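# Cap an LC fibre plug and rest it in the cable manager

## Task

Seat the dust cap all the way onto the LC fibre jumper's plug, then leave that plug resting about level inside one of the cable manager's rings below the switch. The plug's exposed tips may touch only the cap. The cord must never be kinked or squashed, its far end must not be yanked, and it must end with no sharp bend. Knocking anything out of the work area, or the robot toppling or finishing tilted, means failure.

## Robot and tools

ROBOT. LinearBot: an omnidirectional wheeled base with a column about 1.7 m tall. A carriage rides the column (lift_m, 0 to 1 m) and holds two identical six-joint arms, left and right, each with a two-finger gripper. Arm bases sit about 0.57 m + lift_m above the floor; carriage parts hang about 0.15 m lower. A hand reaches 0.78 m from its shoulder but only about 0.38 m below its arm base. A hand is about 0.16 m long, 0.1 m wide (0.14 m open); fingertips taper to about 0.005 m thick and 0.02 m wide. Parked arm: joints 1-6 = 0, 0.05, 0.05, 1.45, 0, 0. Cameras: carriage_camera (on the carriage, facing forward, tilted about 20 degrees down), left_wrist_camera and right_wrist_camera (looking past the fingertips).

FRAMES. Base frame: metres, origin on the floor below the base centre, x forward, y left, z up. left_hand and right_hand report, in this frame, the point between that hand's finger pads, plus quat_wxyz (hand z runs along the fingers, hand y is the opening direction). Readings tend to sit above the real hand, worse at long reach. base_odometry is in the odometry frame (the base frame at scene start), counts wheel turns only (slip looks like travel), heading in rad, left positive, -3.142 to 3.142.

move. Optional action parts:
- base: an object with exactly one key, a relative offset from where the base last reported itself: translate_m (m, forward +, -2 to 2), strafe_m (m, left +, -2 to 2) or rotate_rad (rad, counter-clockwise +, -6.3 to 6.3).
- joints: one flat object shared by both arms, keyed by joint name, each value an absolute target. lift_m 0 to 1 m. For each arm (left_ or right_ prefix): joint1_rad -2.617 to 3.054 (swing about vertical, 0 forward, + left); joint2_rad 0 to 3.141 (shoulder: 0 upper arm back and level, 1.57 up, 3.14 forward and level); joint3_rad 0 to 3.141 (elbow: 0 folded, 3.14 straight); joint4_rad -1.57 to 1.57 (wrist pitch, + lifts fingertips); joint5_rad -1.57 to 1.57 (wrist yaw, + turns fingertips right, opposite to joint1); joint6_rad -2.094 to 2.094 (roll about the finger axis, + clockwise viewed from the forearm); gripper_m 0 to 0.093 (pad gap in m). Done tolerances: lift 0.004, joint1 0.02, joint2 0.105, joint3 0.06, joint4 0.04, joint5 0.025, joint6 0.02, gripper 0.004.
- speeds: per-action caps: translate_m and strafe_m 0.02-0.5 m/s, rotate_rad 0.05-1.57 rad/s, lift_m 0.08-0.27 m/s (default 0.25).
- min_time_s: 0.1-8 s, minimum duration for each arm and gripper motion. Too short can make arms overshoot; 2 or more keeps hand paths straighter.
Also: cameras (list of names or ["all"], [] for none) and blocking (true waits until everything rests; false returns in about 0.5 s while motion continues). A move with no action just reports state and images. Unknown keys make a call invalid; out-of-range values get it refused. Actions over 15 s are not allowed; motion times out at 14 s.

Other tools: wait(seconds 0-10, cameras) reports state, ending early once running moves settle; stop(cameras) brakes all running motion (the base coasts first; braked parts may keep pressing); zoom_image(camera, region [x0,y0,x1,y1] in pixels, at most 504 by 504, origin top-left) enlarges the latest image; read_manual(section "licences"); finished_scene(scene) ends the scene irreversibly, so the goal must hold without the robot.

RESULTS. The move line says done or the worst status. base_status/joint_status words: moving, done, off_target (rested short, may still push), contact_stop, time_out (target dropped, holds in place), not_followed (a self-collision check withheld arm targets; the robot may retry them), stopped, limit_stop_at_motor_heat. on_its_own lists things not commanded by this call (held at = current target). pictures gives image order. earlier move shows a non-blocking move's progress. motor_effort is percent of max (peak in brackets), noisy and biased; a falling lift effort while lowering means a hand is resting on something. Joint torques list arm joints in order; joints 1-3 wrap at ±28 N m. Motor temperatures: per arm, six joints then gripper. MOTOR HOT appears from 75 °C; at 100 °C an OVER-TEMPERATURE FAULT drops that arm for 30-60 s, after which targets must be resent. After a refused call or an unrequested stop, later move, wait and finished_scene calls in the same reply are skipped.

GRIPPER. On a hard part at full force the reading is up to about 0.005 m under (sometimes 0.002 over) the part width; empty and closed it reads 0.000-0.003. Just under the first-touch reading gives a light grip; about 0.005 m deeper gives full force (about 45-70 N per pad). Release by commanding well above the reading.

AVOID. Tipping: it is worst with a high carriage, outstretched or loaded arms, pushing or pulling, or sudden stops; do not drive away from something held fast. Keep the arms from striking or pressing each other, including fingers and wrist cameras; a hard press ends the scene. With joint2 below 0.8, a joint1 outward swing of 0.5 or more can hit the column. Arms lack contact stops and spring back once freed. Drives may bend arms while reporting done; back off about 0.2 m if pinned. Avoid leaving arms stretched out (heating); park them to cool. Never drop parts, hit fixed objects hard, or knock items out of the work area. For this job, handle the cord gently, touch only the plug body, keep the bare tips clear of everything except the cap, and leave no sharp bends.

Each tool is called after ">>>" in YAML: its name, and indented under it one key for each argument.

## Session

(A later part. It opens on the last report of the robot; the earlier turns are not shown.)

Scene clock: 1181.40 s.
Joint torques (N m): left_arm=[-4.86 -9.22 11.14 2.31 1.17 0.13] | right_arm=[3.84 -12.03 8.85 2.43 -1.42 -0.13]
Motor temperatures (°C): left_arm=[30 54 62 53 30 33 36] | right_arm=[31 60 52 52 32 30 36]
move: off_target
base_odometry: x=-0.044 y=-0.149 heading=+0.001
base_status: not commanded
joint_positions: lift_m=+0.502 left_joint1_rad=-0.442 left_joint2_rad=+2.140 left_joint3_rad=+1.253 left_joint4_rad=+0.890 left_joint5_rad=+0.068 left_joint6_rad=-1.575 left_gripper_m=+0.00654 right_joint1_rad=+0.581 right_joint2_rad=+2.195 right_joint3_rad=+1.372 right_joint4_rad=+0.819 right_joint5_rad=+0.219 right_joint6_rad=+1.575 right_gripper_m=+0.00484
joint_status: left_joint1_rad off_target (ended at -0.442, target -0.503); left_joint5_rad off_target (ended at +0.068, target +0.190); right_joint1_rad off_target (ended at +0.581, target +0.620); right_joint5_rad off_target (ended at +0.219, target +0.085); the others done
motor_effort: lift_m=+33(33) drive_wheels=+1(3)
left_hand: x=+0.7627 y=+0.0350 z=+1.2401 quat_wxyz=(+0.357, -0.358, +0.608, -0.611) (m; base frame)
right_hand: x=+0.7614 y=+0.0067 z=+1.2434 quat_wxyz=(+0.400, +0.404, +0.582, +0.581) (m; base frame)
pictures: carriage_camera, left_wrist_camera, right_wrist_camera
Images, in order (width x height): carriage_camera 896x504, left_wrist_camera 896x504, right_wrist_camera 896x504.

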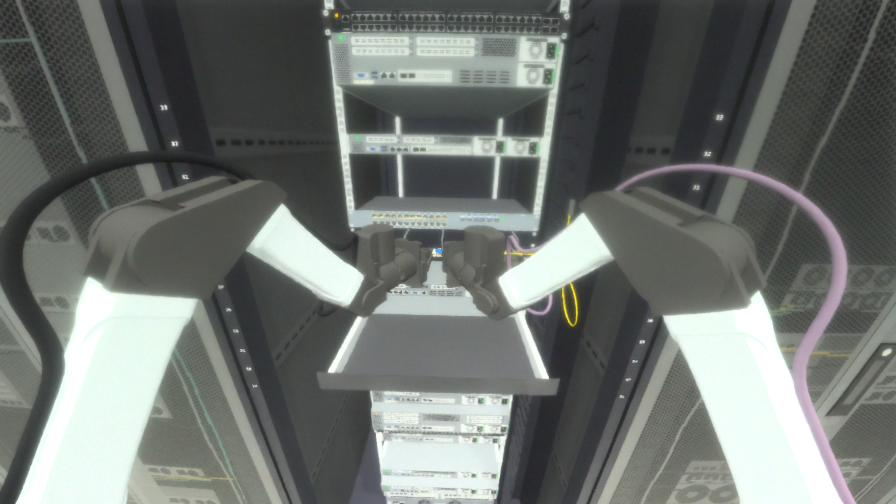

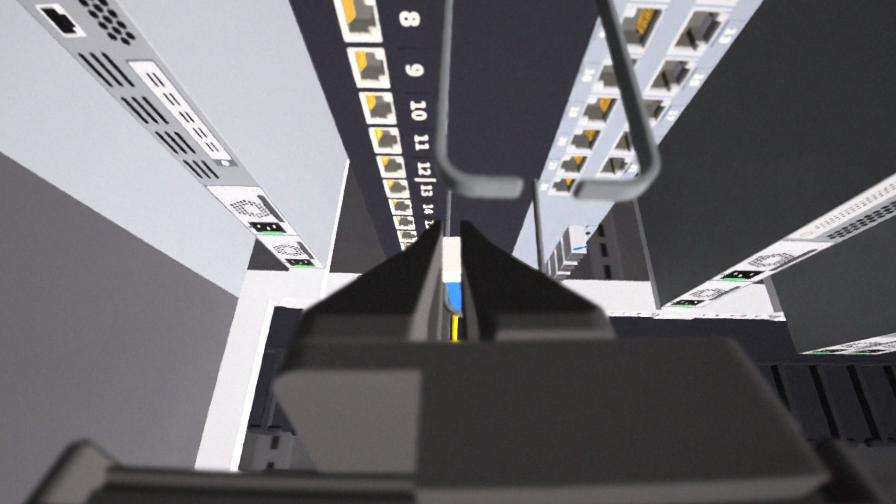

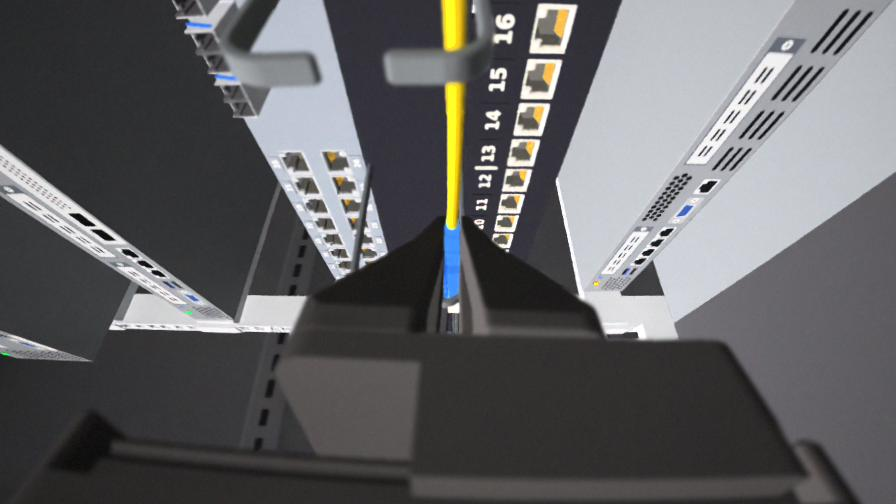

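>>> move:
  joints: {"left_joint1_rad": -0.516, "left_joint5_rad": 0.212, "right_joint1_rad": 0.627, "right_joint5_rad": 0.055}
  min_time_s: 1.0
  cameras: ["carriage_camera", "left_wrist_camera", "right_wrist_camera"]

>>> zoom_image:
  camera: "carriage_camera"
  region: [426, 244, 446, 258]

>>> zoom_image:
  camera: "carriage_camera"
  region: [430, 245, 442, 257]

>>> zoom_image:
  camera: "right_wrist_camera"
  region: [436, 280, 468, 320]

>>> zoom_image:
  camera: "left_wrist_camera"
  region: [410, 220, 490, 330]

Scene clock: 1240.03 s.
Joint torques (N m): left_arm=[-5.91 -9.24 11.14 2.3 1.36 0.14] | right_arm=[4.74 -12.04 8.84 2.43 -1.63 -0.12]
Motor temperatures (°C): left_arm=[32 57 68 54 32 33 36] | right_arm=[32 60 53 52 34 30 36]
move: off_target
base_odometry: x=-0.044 y=-0.149 heading=+0.001
base_status: not commanded
joint_positions: lift_m=+0.502 left_joint1_rad=-0.442 left_joint2_rad=+2.140 left_joint3_rad=+1.253 left_joint4_rad=+0.890 left_joint5_rad=+0.070 left_joint6_rad=-1.575 left_gripper_m=+0.00654 right_joint1_rad=+0.579 right_joint2_rad=+2.195 right_joint3_rad=+1.372 right_joint4_rad=+0.819 right_joint5_rad=+0.210 right_joint6_rad=+1.575 right_gripper_m=+0.00484
joint_status: left_joint1_rad off_target (ended at -0.442, target -0.516); left_joint5_rad off_target (ended at +0.070, target +0.212); right_joint1_rad off_target (ended at +0.579, target +0.627); right_joint5_rad off_target (ended at +0.210, target +0.055)
motor_effort: lift_m=+33(33) drive_wheels=+4(4)
left_hand: x=+0.7625 y=+0.0346 z=+1.2401 quat_wxyz=(+0.356, -0.358, +0.609, -0.612) (m; base frame)
right_hand: x=+0.7615 y=+0.0071 z=+1.2434 quat_wxyz=(+0.398, +0.402, +0.584, +0.583) (m; base frame)
pictures: carriage_camera, left_wrist_camera, right_wrist_camera
Images, in order (width x height): carriage_camera 896x504, left_wrist_camera 896x504, right_wrist_camera 896x504.

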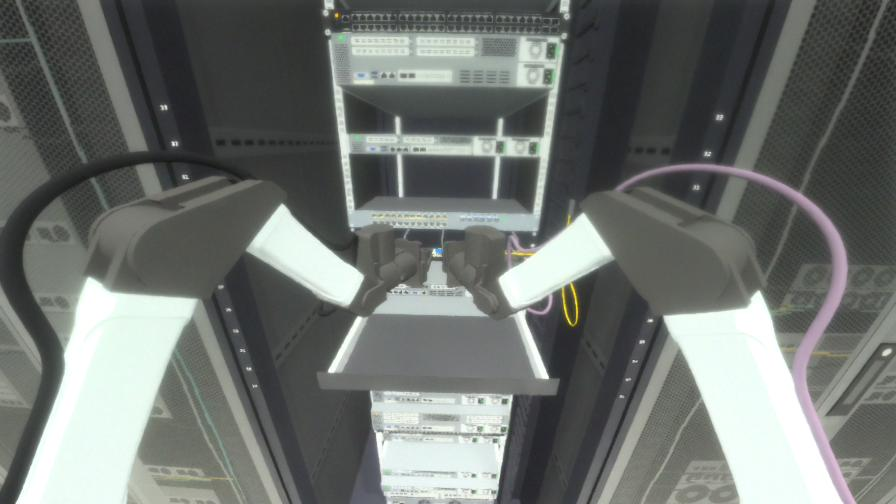

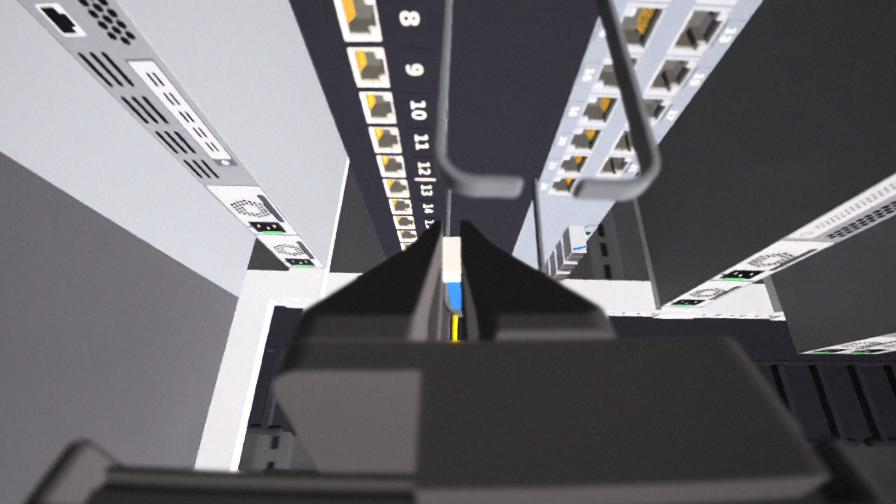

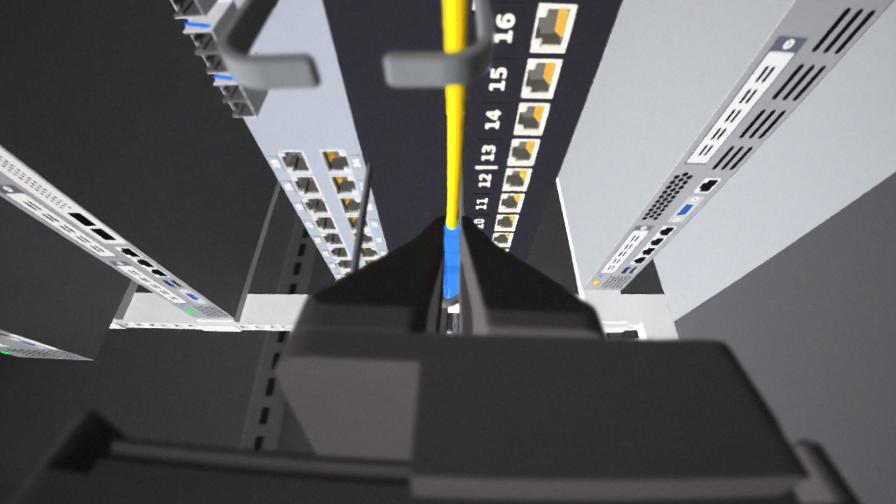

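Scaled by 25.200 from the camera's 896x504 image, which has a finer 1280x720 frame.

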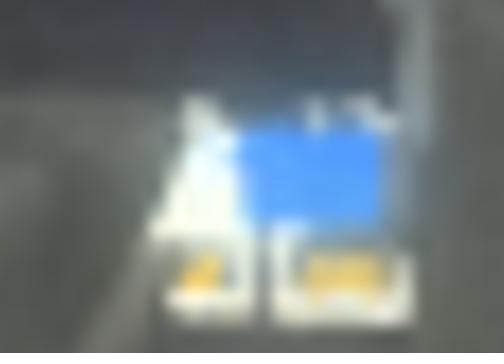

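Scaled by 42.000 from the camera's 896x504 image, which has a finer 1280x720 frame.

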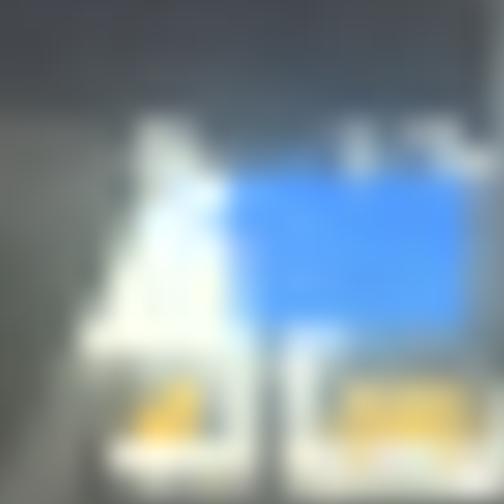

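Scaled by 12.600 from the camera's 896x504 image, which has a finer 1280x720 frame.

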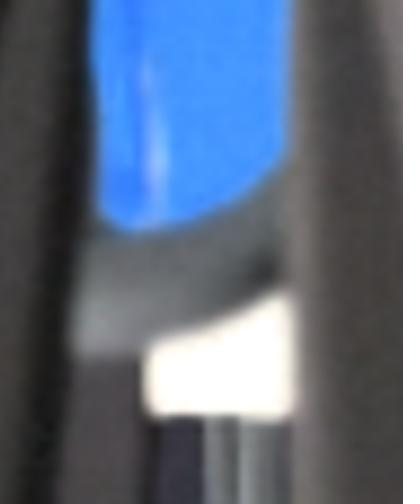

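Scaled by 4.582 from the camera's 896x504 image, which has a finer 1280x720 frame.

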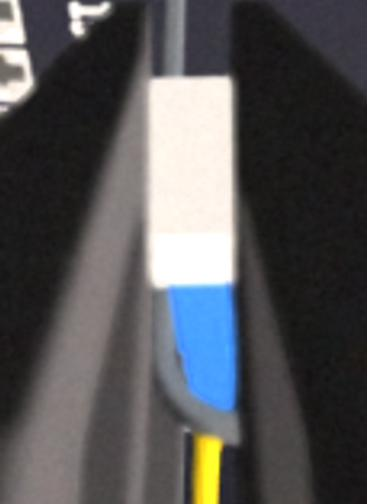

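>>> move:
  joints: {"left_joint4_rad": 0.919}
  min_time_s: 0.5
  cameras: ["carriage_camera", "left_wrist_camera"]

>>> zoom_image:
  camera: "carriage_camera"
  region: [430, 245, 442, 257]

>>> zoom_image:
  camera: "left_wrist_camera"
  region: [440, 274, 468, 302]

Scene clock: 1251.37 s.
Joint torques (N m): left_arm=[-5.9 -9.21 11.12 2.44 1.36 0.13] | right_arm=[4.72 -12.05 8.85 2.43 -1.64 -0.12]
Motor temperatures (°C): left_arm=[33 57 68 55 33 33 36] | right_arm=[32 60 53 52 35 30 36]
move: done
base_odometry: x=-0.044 y=-0.149 heading=+0.001
base_status: not commanded
joint_positions: lift_m=+0.502 left_joint1_rad=-0.442 left_joint2_rad=+2.140 left_joint3_rad=+1.253 left_joint4_rad=+0.891 left_joint5_rad=+0.070 left_joint6_rad=-1.575 left_gripper_m=+0.00654 right_joint1_rad=+0.579 right_joint2_rad=+2.195 right_joint3_rad=+1.372 right_joint4_rad=+0.819 right_joint5_rad=+0.210 right_joint6_rad=+1.575 right_gripper_m=+0.00484
joint_status: all done
motor_effort: lift_m=+33(33) drive_wheels=+1(4)
left_hand: x=+0.7625 y=+0.0346 z=+1.2402 quat_wxyz=(+0.357, -0.358, +0.609, -0.612) (m; base frame)
right_hand: x=+0.7615 y=+0.0071 z=+1.2434 quat_wxyz=(+0.398, +0.402, +0.584, +0.583) (m; base frame)
pictures: carriage_camera, left_wrist_camera
Images, in order (width x height): carriage_camera 896x504, left_wrist_camera 896x504.

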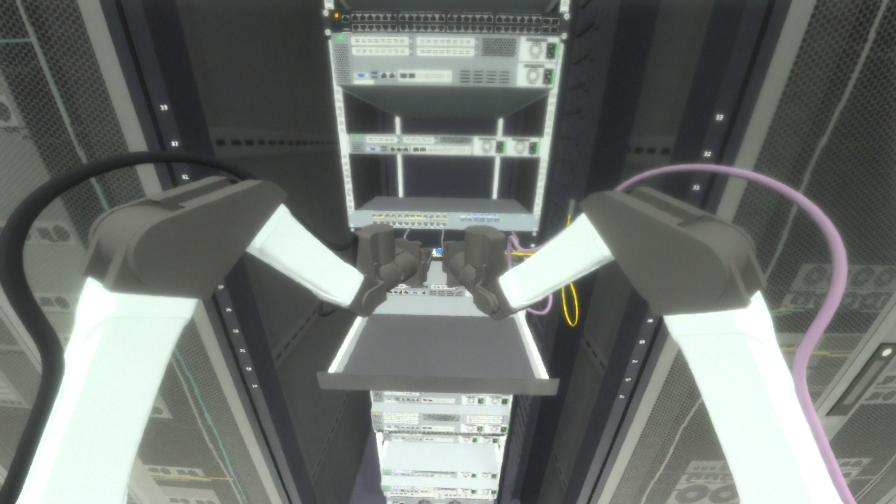

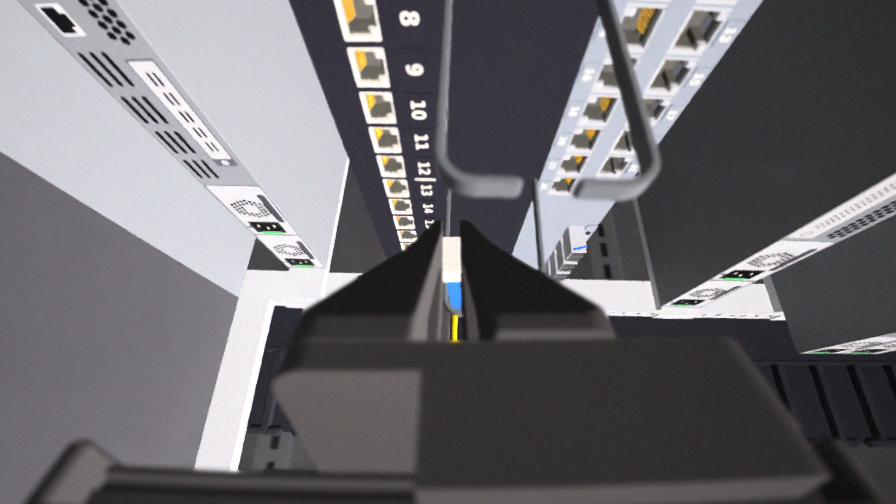

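Scaled by 42.000 from the camera's 896x504 image, which has a finer 1280x720 frame.

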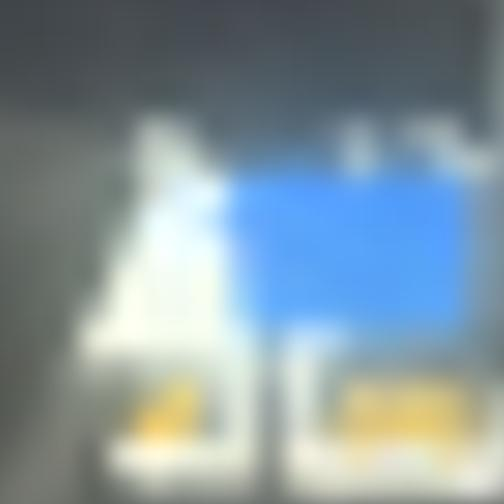

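Scaled by 18.000 from the camera's 896x504 image, which has a finer 1280x720 frame.

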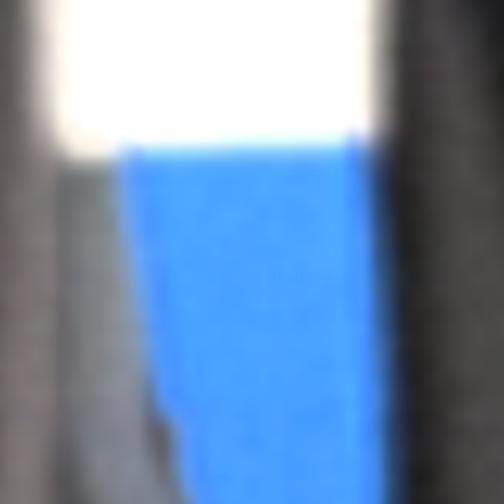

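>>> move:
  joints: {"left_joint1_rad": -0.444, "left_joint5_rad": 0.075, "left_joint4_rad": 0.907, "right_joint1_rad": 0.583, "right_joint5_rad": 0.205}
  min_time_s: 1.0

>>> move:
  joints: {"left_gripper_m": 0.0085}
  min_time_s: 0.5

>>> move:
  joints: {"left_gripper_m": 0.014}
  min_time_s: 0.5
  cameras: ["carriage_camera", "left_wrist_camera"]

>>> zoom_image:
  camera: "left_wrist_camera"
  region: [410, 220, 490, 330]

>>> zoom_image:
  camera: "carriage_camera"
  region: [426, 244, 446, 258]

Scene clock: 1270.13 s.
Joint torques (N m): left_arm=[-0.18 -9.48 10.86 2.28 0.21 0.14] | right_arm=[0.54 -12.04 8.87 2.43 -0.13 -0.12]
Motor temperatures (°C): left_arm=[33 57 69 56 33 33 36] | right_arm=[33 61 53 53 35 30 36]
move: done
base_odometry: x=-0.044 y=-0.149 heading=+0.001
base_status: not commanded
joint_positions: lift_m=+0.502 left_joint1_rad=-0.442 left_joint2_rad=+2.144 left_joint3_rad=+1.256 left_joint4_rad=+0.893 left_joint5_rad=+0.058 left_joint6_rad=-1.575 left_gripper_m=+0.00654 right_joint1_rad=+0.577 right_joint2_rad=+2.195 right_joint3_rad=+1.372 right_joint4_rad=+0.819 right_joint5_rad=+0.218 right_joint6_rad=+1.575 right_gripper_m=+0.00484
joint_status: all done
motor_effort: lift_m=+33(33) drive_wheels=-2(6)
left_hand: x=+0.7642 y=+0.0362 z=+1.2402 quat_wxyz=(+0.361, -0.361, +0.606, -0.610) (m; base frame)
right_hand: x=+0.7627 y=+0.0046 z=+1.2434 quat_wxyz=(+0.401, +0.405, +0.582, +0.581) (m; base frame)
pictures: none

Scene clock: 1270.93 s.
Joint torques (N m): left_arm=[-0.18 -9.52 10.88 2.27 0.2 0.14] | right_arm=[0.54 -12.05 8.87 2.43 -0.14 -0.13]
Motor temperatures (°C): left_arm=[33 57 68 56 33 33 36] | right_arm=[32 61 53 53 35 30 36]
move: done
base_odometry: x=-0.044 y=-0.149 heading=+0.001
base_status: not commanded
joint_positions: lift_m=+0.502 left_joint1_rad=-0.442 left_joint2_rad=+2.144 left_joint3_rad=+1.256 left_joint4_rad=+0.893 left_joint5_rad=+0.060 left_joint6_rad=-1.575 left_gripper_m=+0.00840 right_joint1_rad=+0.577 right_joint2_rad=+2.195 right_joint3_rad=+1.372 right_joint4_rad=+0.819 right_joint5_rad=+0.218 right_joint6_rad=+1.575 right_gripper_m=+0.00484
joint_status: all done
motor_effort: lift_m=+33(33) drive_wheels=-1(5)
left_hand: x=+0.7641 y=+0.0361 z=+1.2402 quat_wxyz=(+0.360, -0.361, +0.606, -0.611) (m; base frame)
right_hand: x=+0.7627 y=+0.0046 z=+1.2434 quat_wxyz=(+0.401, +0.405, +0.582, +0.581) (m; base frame)
pictures: none

Scene clock: 1271.73 s.
Joint torques (N m): left_arm=[-0.16 -9.51 10.88 2.28 0.17 0.14] | right_arm=[0.54 -12.05 8.83 2.42 -0.13 -0.12]
Motor temperatures (°C): left_arm=[33 57 68 56 33 33 36] | right_arm=[32 61 53 53 35 30 36]
move: done
base_odometry: x=-0.044 y=-0.149 heading=+0.001
base_status: not commanded
joint_positions: lift_m=+0.502 left_joint1_rad=-0.442 left_joint2_rad=+2.144 left_joint3_rad=+1.256 left_joint4_rad=+0.893 left_joint5_rad=+0.062 left_joint6_rad=-1.575 left_gripper_m=+0.01387 right_joint1_rad=+0.577 right_joint2_rad=+2.195 right_joint3_rad=+1.372 right_joint4_rad=+0.819 right_joint5_rad=+0.218 right_joint6_rad=+1.575 right_gripper_m=+0.00484
joint_status: all done
motor_effort: lift_m=+33(33) drive_wheels=-3(4)
left_hand: x=+0.7638 y=+0.0356 z=+1.2402 quat_wxyz=(+0.359, -0.360, +0.607, -0.611) (m; base frame)
right_hand: x=+0.7627 y=+0.0046 z=+1.2434 quat_wxyz=(+0.401, +0.405, +0.582, +0.581) (m; base frame)
pictures: carriage_camera, left_wrist_camera
Images, in order (width x height): carriage_camera 896x504, left_wrist_camera 896x504.

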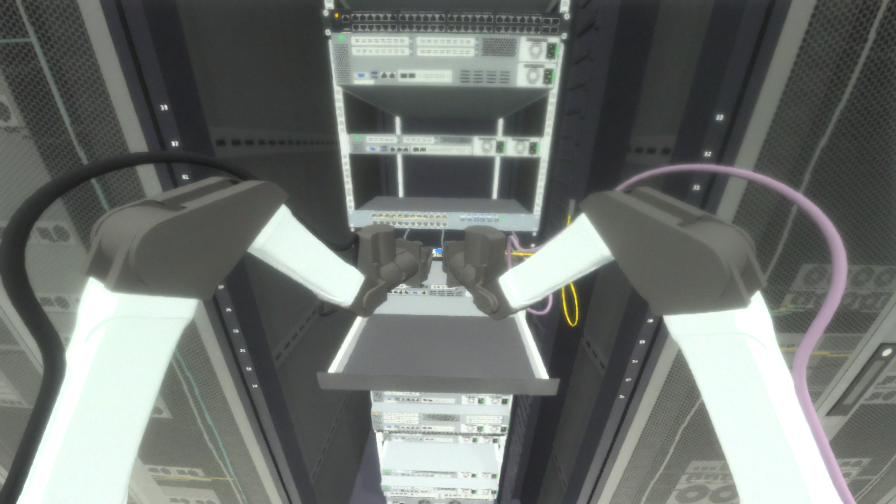

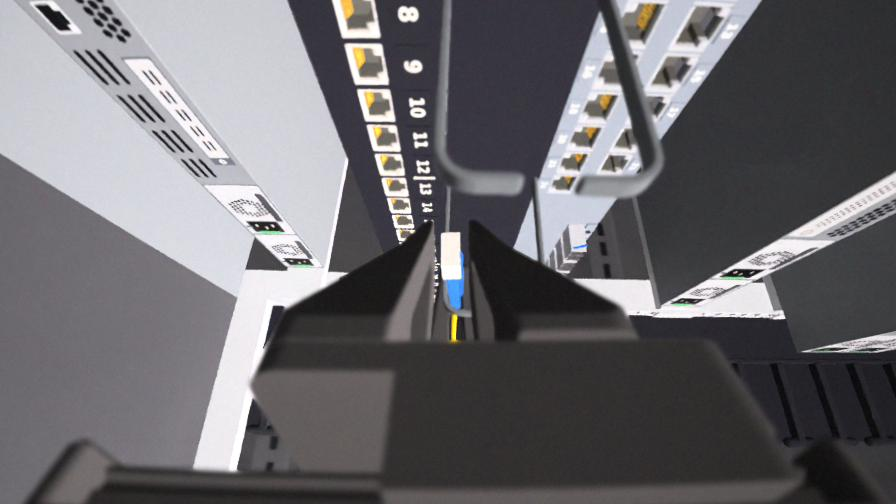

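Scaled by 4.582 from the camera's 896x504 image, which has a finer 1280x720 frame.

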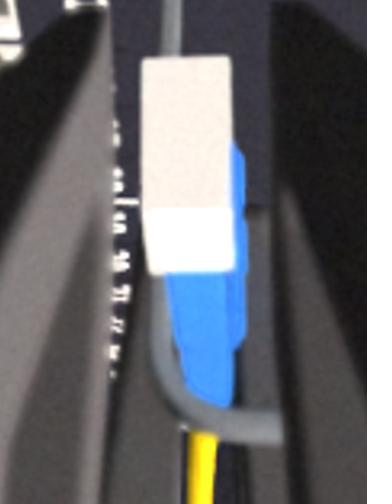

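Scaled by 25.200 from the camera's 896x504 image, which has a finer 1280x720 frame.

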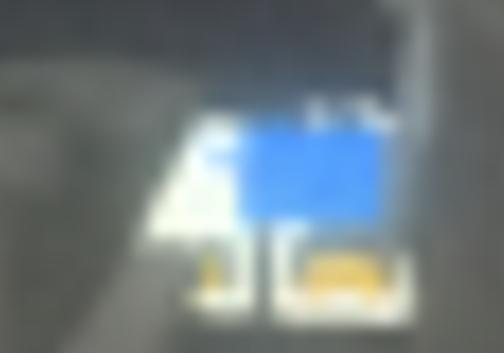

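>>> zoom_image:
  camera: "left_wrist_camera"
  region: [432, 228, 472, 288]

>>> zoom_image:
  camera: "left_wrist_camera"
  region: [436, 270, 472, 315]

>>> zoom_image:
  camera: "carriage_camera"
  region: [430, 245, 442, 257]

Scaled by 8.400 from the camera's 896x504 image, which has a finer 1280x720 frame.

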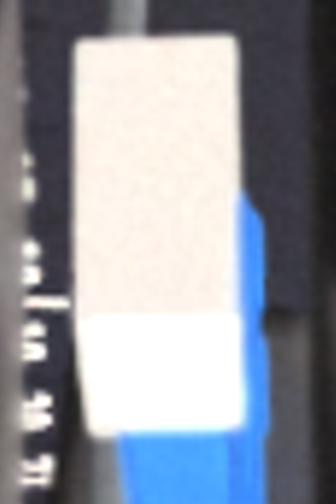

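Scaled by 11.200 from the camera's 896x504 image, which has a finer 1280x720 frame.

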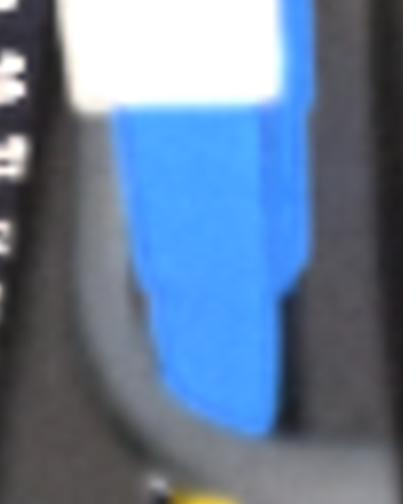

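Scaled by 42.000 from the camera's 896x504 image, which has a finer 1280x720 frame.

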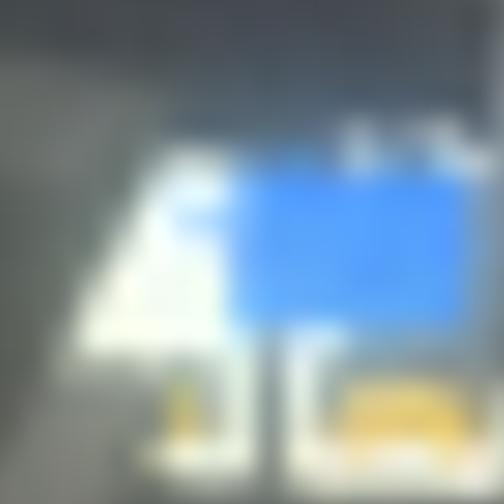

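>>> move:
  joints: {"left_gripper_m": 0.042}
  min_time_s: 1.0

>>> move:
  joints: {"left_joint2_rad": 1.98, "left_joint3_rad": 1.045, "left_joint4_rad": 0.976}
  min_time_s: 1.5
  cameras: ["carriage_camera", "left_wrist_camera"]

>>> zoom_image:
  camera: "left_wrist_camera"
  region: [420, 180, 490, 280]

>>> zoom_image:
  camera: "carriage_camera"
  region: [426, 244, 446, 258]

Scene clock: 1373.83 s.
Joint torques (N m): left_arm=[-0.17 -9.48 10.84 2.28 0.17 0.14] | right_arm=[0.51 -12.04 8.85 2.43 -0.14 -0.12]
Motor temperatures (°C): left_arm=[30 54 63 55 30 33 34] | right_arm=[31 61 54 53 32 30 36]
move: done
base_odometry: x=-0.044 y=-0.149 heading=+0.001
base_status: not commanded
joint_positions: lift_m=+0.502 left_joint1_rad=-0.442 left_joint2_rad=+2.144 left_joint3_rad=+1.256 left_joint4_rad=+0.893 left_joint5_rad=+0.062 left_joint6_rad=-1.575 left_gripper_m=+0.04187 right_joint1_rad=+0.577 right_joint2_rad=+2.195 right_joint3_rad=+1.372 right_joint4_rad=+0.819 right_joint5_rad=+0.218 right_joint6_rad=+1.575 right_gripper_m=+0.00484
joint_status: all done
motor_effort: lift_m=+33(33) drive_wheels=-1(4)
left_hand: x=+0.7638 y=+0.0356 z=+1.2402 quat_wxyz=(+0.359, -0.360, +0.607, -0.611) (m; base frame)
right_hand: x=+0.7627 y=+0.0046 z=+1.2434 quat_wxyz=(+0.401, +0.405, +0.582, +0.581) (m; base frame)
pictures: none

Scene clock: 1375.63 s.
Joint torques (N m): left_arm=[-0.14 -12.89 5.86 2.3 0.17 0.13] | right_arm=[0.54 -12.04 8.87 2.43 -0.13 -0.12]
Motor temperatures (°C): left_arm=[30 55 63 55 30 33 34] | right_arm=[31 61 54 53 32 30 36]
move: done
base_odometry: x=-0.044 y=-0.149 heading=+0.001
base_status: not commanded
joint_positions: lift_m=+0.502 left_joint1_rad=-0.442 left_joint2_rad=+2.021 left_joint3_rad=+1.060 left_joint4_rad=+0.960 left_joint5_rad=+0.063 left_joint6_rad=-1.575 left_gripper_m=+0.04187 right_joint1_rad=+0.577 right_joint2_rad=+2.195 right_joint3_rad=+1.372 right_joint4_rad=+0.819 right_joint5_rad=+0.218 right_joint6_rad=+1.575 right_gripper_m=+0.00484
joint_status: all done
motor_effort: lift_m=+33(33) drive_wheels=+1(4)
left_hand: x=+0.7277 y=+0.0526 z=+1.2398 quat_wxyz=(+0.358, -0.361, +0.609, -0.609) (m; base frame)
right_hand: x=+0.7627 y=+0.0046 z=+1.2434 quat_wxyz=(+0.401, +0.405, +0.582, +0.581) (m; base frame)
pictures: carriage_camera, left_wrist_camera
Images, in order (width x height): carriage_camera 896x504, left_wrist_camera 896x504.

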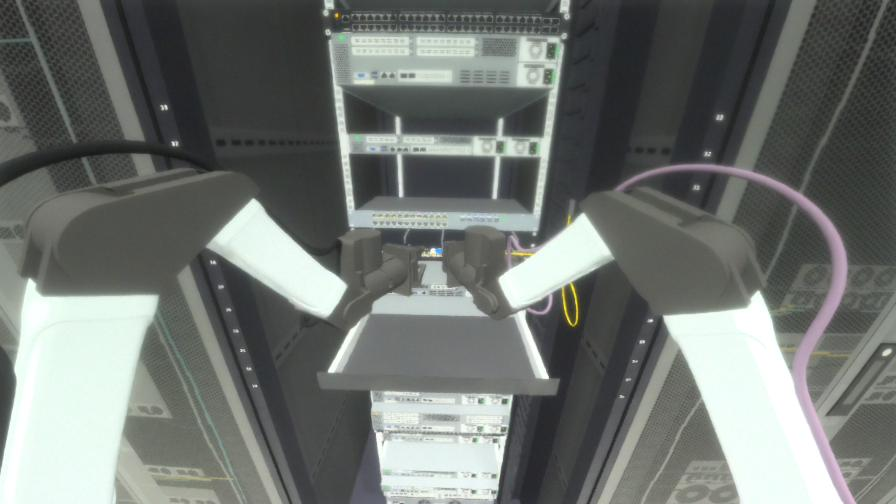

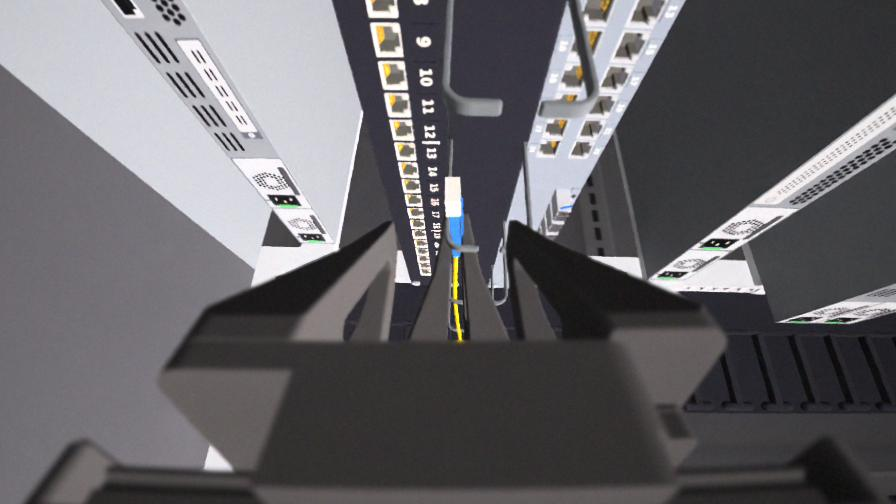

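Scaled by 5.040 from the camera's 896x504 image, which has a finer 1280x720 frame.

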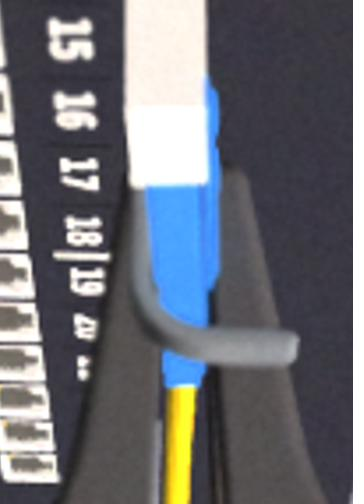

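Scaled by 25.200 from the camera's 896x504 image, which has a finer 1280x720 frame.

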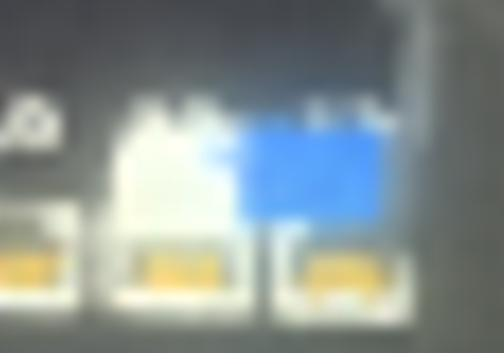

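>>> move:
  cameras: ["right_wrist_camera"]

>>> zoom_image:
  camera: "right_wrist_camera"
  region: [430, 285, 474, 340]

>>> zoom_image:
  camera: "right_wrist_camera"
  region: [400, 170, 500, 270]

Scene clock: 1393.33 s.
Joint torques (N m): left_arm=[-0.16 -12.9 5.85 2.31 0.17 0.13] | right_arm=[0.51 -12.03 8.84 2.43 -0.14 -0.12]
Motor temperatures (°C): left_arm=[30 60 61 56 30 33 34] | right_arm=[31 61 54 53 32 30 36]
base_odometry: x=-0.044 y=-0.149 heading=+0.001
base_status: not commanded
joint_positions: lift_m=+0.502 left_joint1_rad=-0.442 left_joint2_rad=+2.021 left_joint3_rad=+1.060 left_joint4_rad=+0.960 left_joint5_rad=+0.063 left_joint6_rad=-1.575 left_gripper_m=+0.04187 right_joint1_rad=+0.577 right_joint2_rad=+2.195 right_joint3_rad=+1.372 right_joint4_rad=+0.819 right_joint5_rad=+0.218 right_joint6_rad=+1.575 right_gripper_m=+0.00484
joint_status: all done
motor_effort: lift_m=+33(33) drive_wheels=-3(4)
left_hand: x=+0.7277 y=+0.0526 z=+1.2398 quat_wxyz=(+0.358, -0.361, +0.609, -0.609) (m; base frame)
right_hand: x=+0.7627 y=+0.0046 z=+1.2434 quat_wxyz=(+0.401, +0.405, +0.582, +0.581) (m; base frame)
pictures: right_wrist_camera
Images, in order (width x height): right_wrist_camera 896x504.

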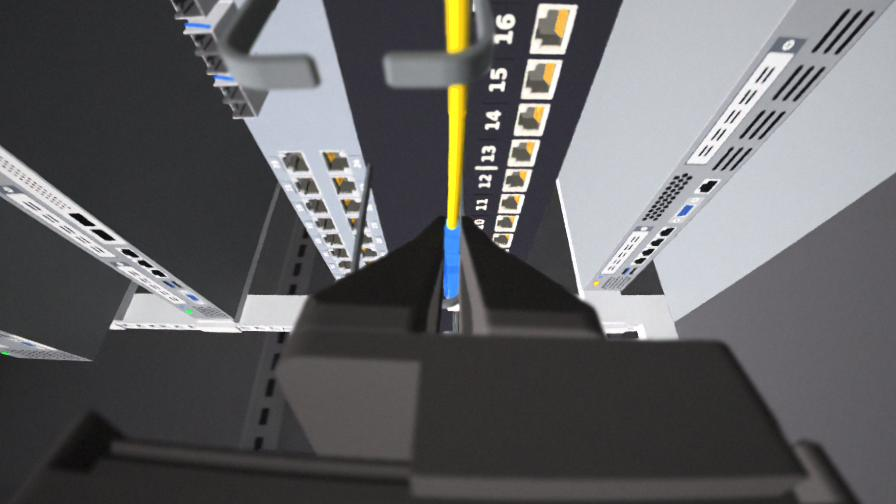

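Scaled by 9.164 from the camera's 896x504 image, which has a finer 1280x720 frame.

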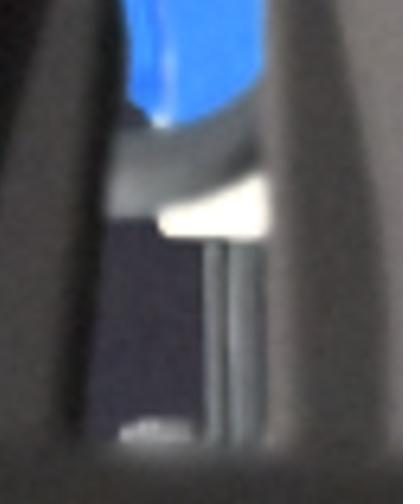

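Scaled by 5.040 from the camera's 896x504 image, which has a finer 1280x720 frame.

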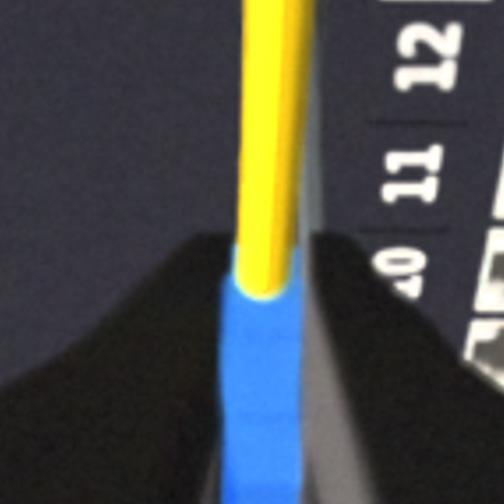

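>>> move:
  joints: {"left_joint1_rad": -0.46, "left_joint2_rad": 1.56, "left_joint3_rad": 0.644, "left_joint4_rad": 0.936, "left_joint5_rad": 0.05, "left_joint6_rad": -1.57}
  min_time_s: 1.5

>>> move:
  joints: {"left_joint1_rad": -0.53, "left_joint2_rad": 1.47, "left_joint3_rad": 0.976, "left_joint4_rad": 0.232, "left_joint5_rad": 0.0, "left_joint6_rad": 0.0}
  min_time_s: 1.5
  cameras: ["left_wrist_camera"]

Scene clock: 1430.20 s.
Joint torques (N m): left_arm=[-0.64 -8.29 5.96 2.04 -0.05 0.13] | right_arm=[0.53 -12.07 8.84 2.42 -0.14 -0.12]
Motor temperatures (°C): left_arm=[30 65 57 56 30 33 34] | right_arm=[31 61 54 53 32 30 36]
move: done
base_odometry: x=-0.044 y=-0.149 heading=+0.001
base_status: not commanded
joint_positions: lift_m=+0.502 left_joint1_rad=-0.451 left_joint2_rad=+1.587 left_joint3_rad=+0.659 left_joint4_rad=+0.944 left_joint5_rad=+0.061 left_joint6_rad=-1.575 left_gripper_m=+0.04187 right_joint1_rad=+0.577 right_joint2_rad=+2.195 right_joint3_rad=+1.372 right_joint4_rad=+0.819 right_joint5_rad=+0.218 right_joint6_rad=+1.575 right_gripper_m=+0.00484
joint_status: all done
motor_effort: lift_m=+33(33) drive_wheels=+1(5)
left_hand: x=+0.6308 y=+0.0937 z=+1.2767 quat_wxyz=(+0.359, -0.355, +0.605, -0.616) (m; base frame)
right_hand: x=+0.7627 y=+0.0046 z=+1.2434 quat_wxyz=(+0.401, +0.405, +0.582, +0.581) (m; base frame)
pictures: none

Scene clock: 1432.23 s.
Joint torques (N m): left_arm=[-0.61 -8.49 11.64 2.06 -0.06 0.11] | right_arm=[0.51 -12.05 8.84 2.42 -0.13 -0.13]
Motor temperatures (°C): left_arm=[30 64 58 56 30 33 34] | right_arm=[31 61 54 53 32 30 36]
move: done
base_odometry: x=-0.044 y=-0.149 heading=+0.001
base_status: not commanded
joint_positions: lift_m=+0.502 left_joint1_rad=-0.522 left_joint2_rad=+1.498 left_joint3_rad=+0.938 left_joint4_rad=+0.239 left_joint5_rad=+0.013 left_joint6_rad=-0.013 left_gripper_m=+0.04188 right_joint1_rad=+0.577 right_joint2_rad=+2.195 right_joint3_rad=+1.372 right_joint4_rad=+0.819 right_joint5_rad=+0.218 right_joint6_rad=+1.575 right_gripper_m=+0.00484
joint_status: all done
motor_effort: lift_m=+33(33) drive_wheels=+2(5)
left_hand: x=+0.6264 y=+0.0680 z=+1.2749 quat_wxyz=(+0.563, +0.208, +0.784, -0.160) (m; base frame)
right_hand: x=+0.7627 y=+0.0046 z=+1.2434 quat_wxyz=(+0.401, +0.405, +0.582, +0.581) (m; base frame)
pictures: left_wrist_camera
Images, in order (width x height): left_wrist_camera 896x504.

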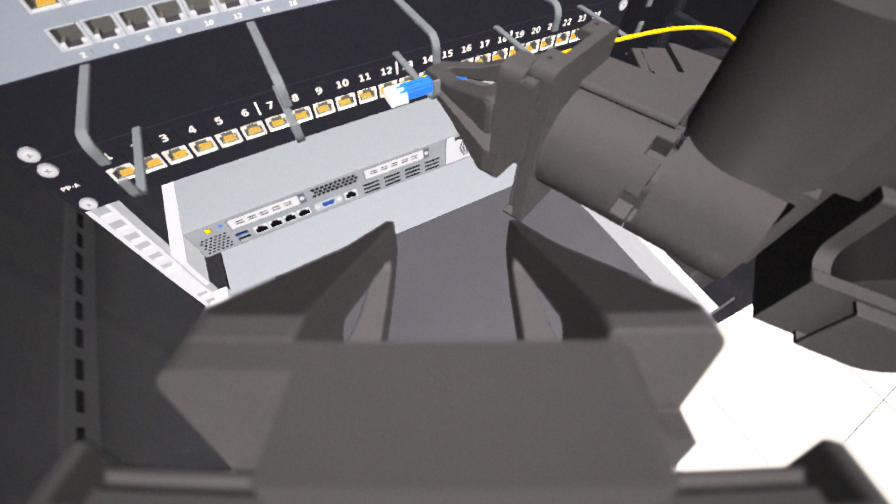

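>>> zoom_image:
  camera: "left_wrist_camera"
  region: [375, 65, 450, 115]

>>> zoom_image:
  camera: "left_wrist_camera"
  region: [380, 70, 420, 110]

Scaled by 6.720 from the camera's 896x504 image, which has a finer 1280x720 frame.

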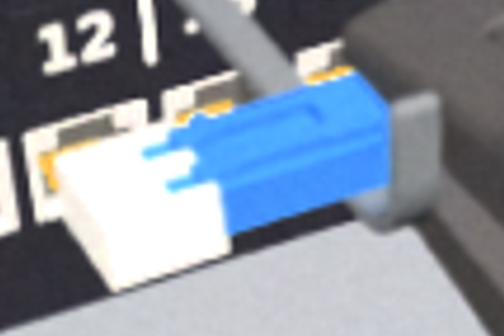

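Scaled by 12.600 from the camera's 896x504 image, which has a finer 1280x720 frame.

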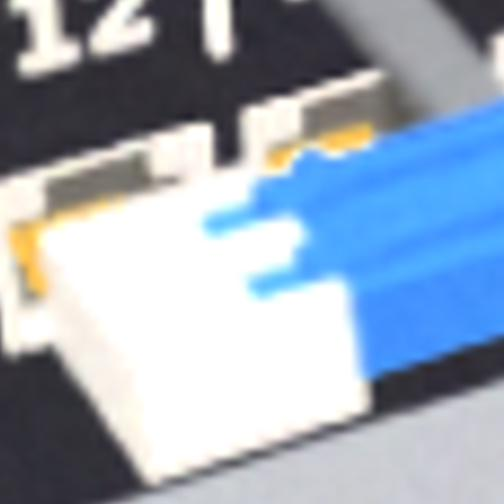

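>>> move:
  joints: {"right_gripper_m": 0.0105}
  min_time_s: 0.7

>>> move:
  joints: {"right_gripper_m": 0.034}
  min_time_s: 1.0
  cameras: ["left_wrist_camera", "right_wrist_camera"]

>>> zoom_image:
  camera: "left_wrist_camera"
  region: [375, 65, 450, 115]

Scene clock: 1452.60 s.
Joint torques (N m): left_arm=[-0.61 -8.49 11.63 2.04 -0.06 0.12] | right_arm=[0.5 -12.05 8.85 2.43 -0.13 -0.12]
Motor temperatures (°C): left_arm=[30 59 64 55 30 33 34] | right_arm=[31 61 54 53 32 30 36]
move: done
base_odometry: x=-0.044 y=-0.149 heading=+0.001
base_status: not commanded
joint_positions: lift_m=+0.502 left_joint1_rad=-0.522 left_joint2_rad=+1.498 left_joint3_rad=+0.938 left_joint4_rad=+0.239 left_joint5_rad=+0.013 left_joint6_rad=-0.011 left_gripper_m=+0.04188 right_joint1_rad=+0.577 right_joint2_rad=+2.195 right_joint3_rad=+1.372 right_joint4_rad=+0.819 right_joint5_rad=+0.218 right_joint6_rad=+1.575 right_gripper_m=+0.01039
joint_status: all done
motor_effort: lift_m=+33(33) drive_wheels=+1(5)
left_hand: x=+0.6264 y=+0.0680 z=+1.2748 quat_wxyz=(+0.563, +0.208, +0.784, -0.159) (m; base frame)
right_hand: x=+0.7627 y=+0.0046 z=+1.2435 quat_wxyz=(+0.401, +0.405, +0.582, +0.581) (m; base frame)
pictures: none

Scene clock: 1453.90 s.
Joint torques (N m): left_arm=[-0.58 -8.49 11.66 2.05 -0.07 0.11] | right_arm=[0.54 -12.05 8.85 2.54 -0.11 -0.12]
Motor temperatures (°C): left_arm=[30 59 64 55 30 33 34] | right_arm=[31 61 54 53 32 30 36]
move: done
base_odometry: x=-0.044 y=-0.149 heading=+0.001
base_status: not commanded
joint_positions: lift_m=+0.502 left_joint1_rad=-0.522 left_joint2_rad=+1.498 left_joint3_rad=+0.938 left_joint4_rad=+0.239 left_joint5_rad=+0.013 left_joint6_rad=-0.011 left_gripper_m=+0.04188 right_joint1_rad=+0.577 right_joint2_rad=+2.195 right_joint3_rad=+1.372 right_joint4_rad=+0.810 right_joint5_rad=+0.215 right_joint6_rad=+1.575 right_gripper_m=+0.03387
joint_status: all done
motor_effort: lift_m=+33(33) drive_wheels=-2(4)
left_hand: x=+0.6264 y=+0.0681 z=+1.2748 quat_wxyz=(+0.563, +0.208, +0.784, -0.159) (m; base frame)
right_hand: x=+0.7625 y=+0.0050 z=+1.2414 quat_wxyz=(+0.399, +0.405, +0.585, +0.578) (m; base frame)
pictures: left_wrist_camera, right_wrist_camera
Images, in order (width x height): left_wrist_camera 896x504, right_wrist_camera 896x504.

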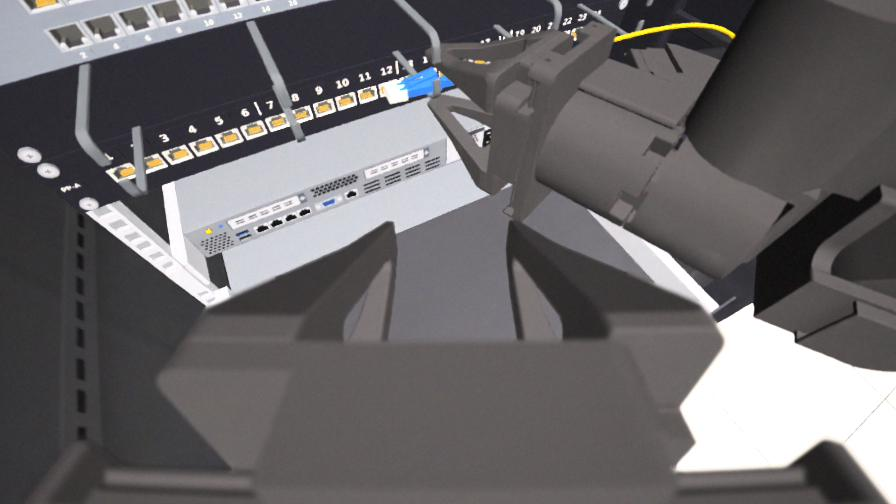

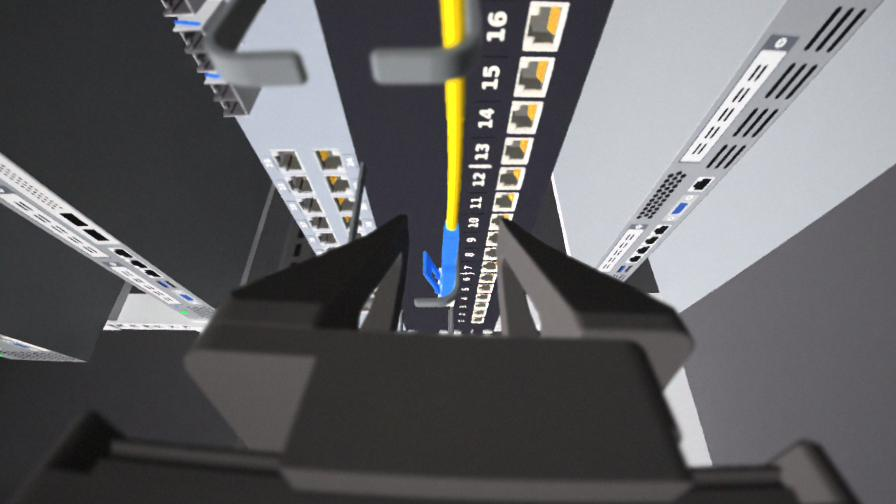

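Scaled by 6.720 from the camera's 896x504 image, which has a finer 1280x720 frame.

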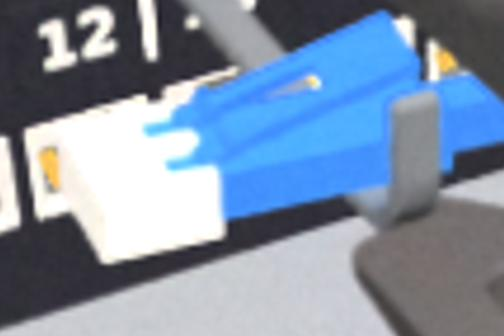

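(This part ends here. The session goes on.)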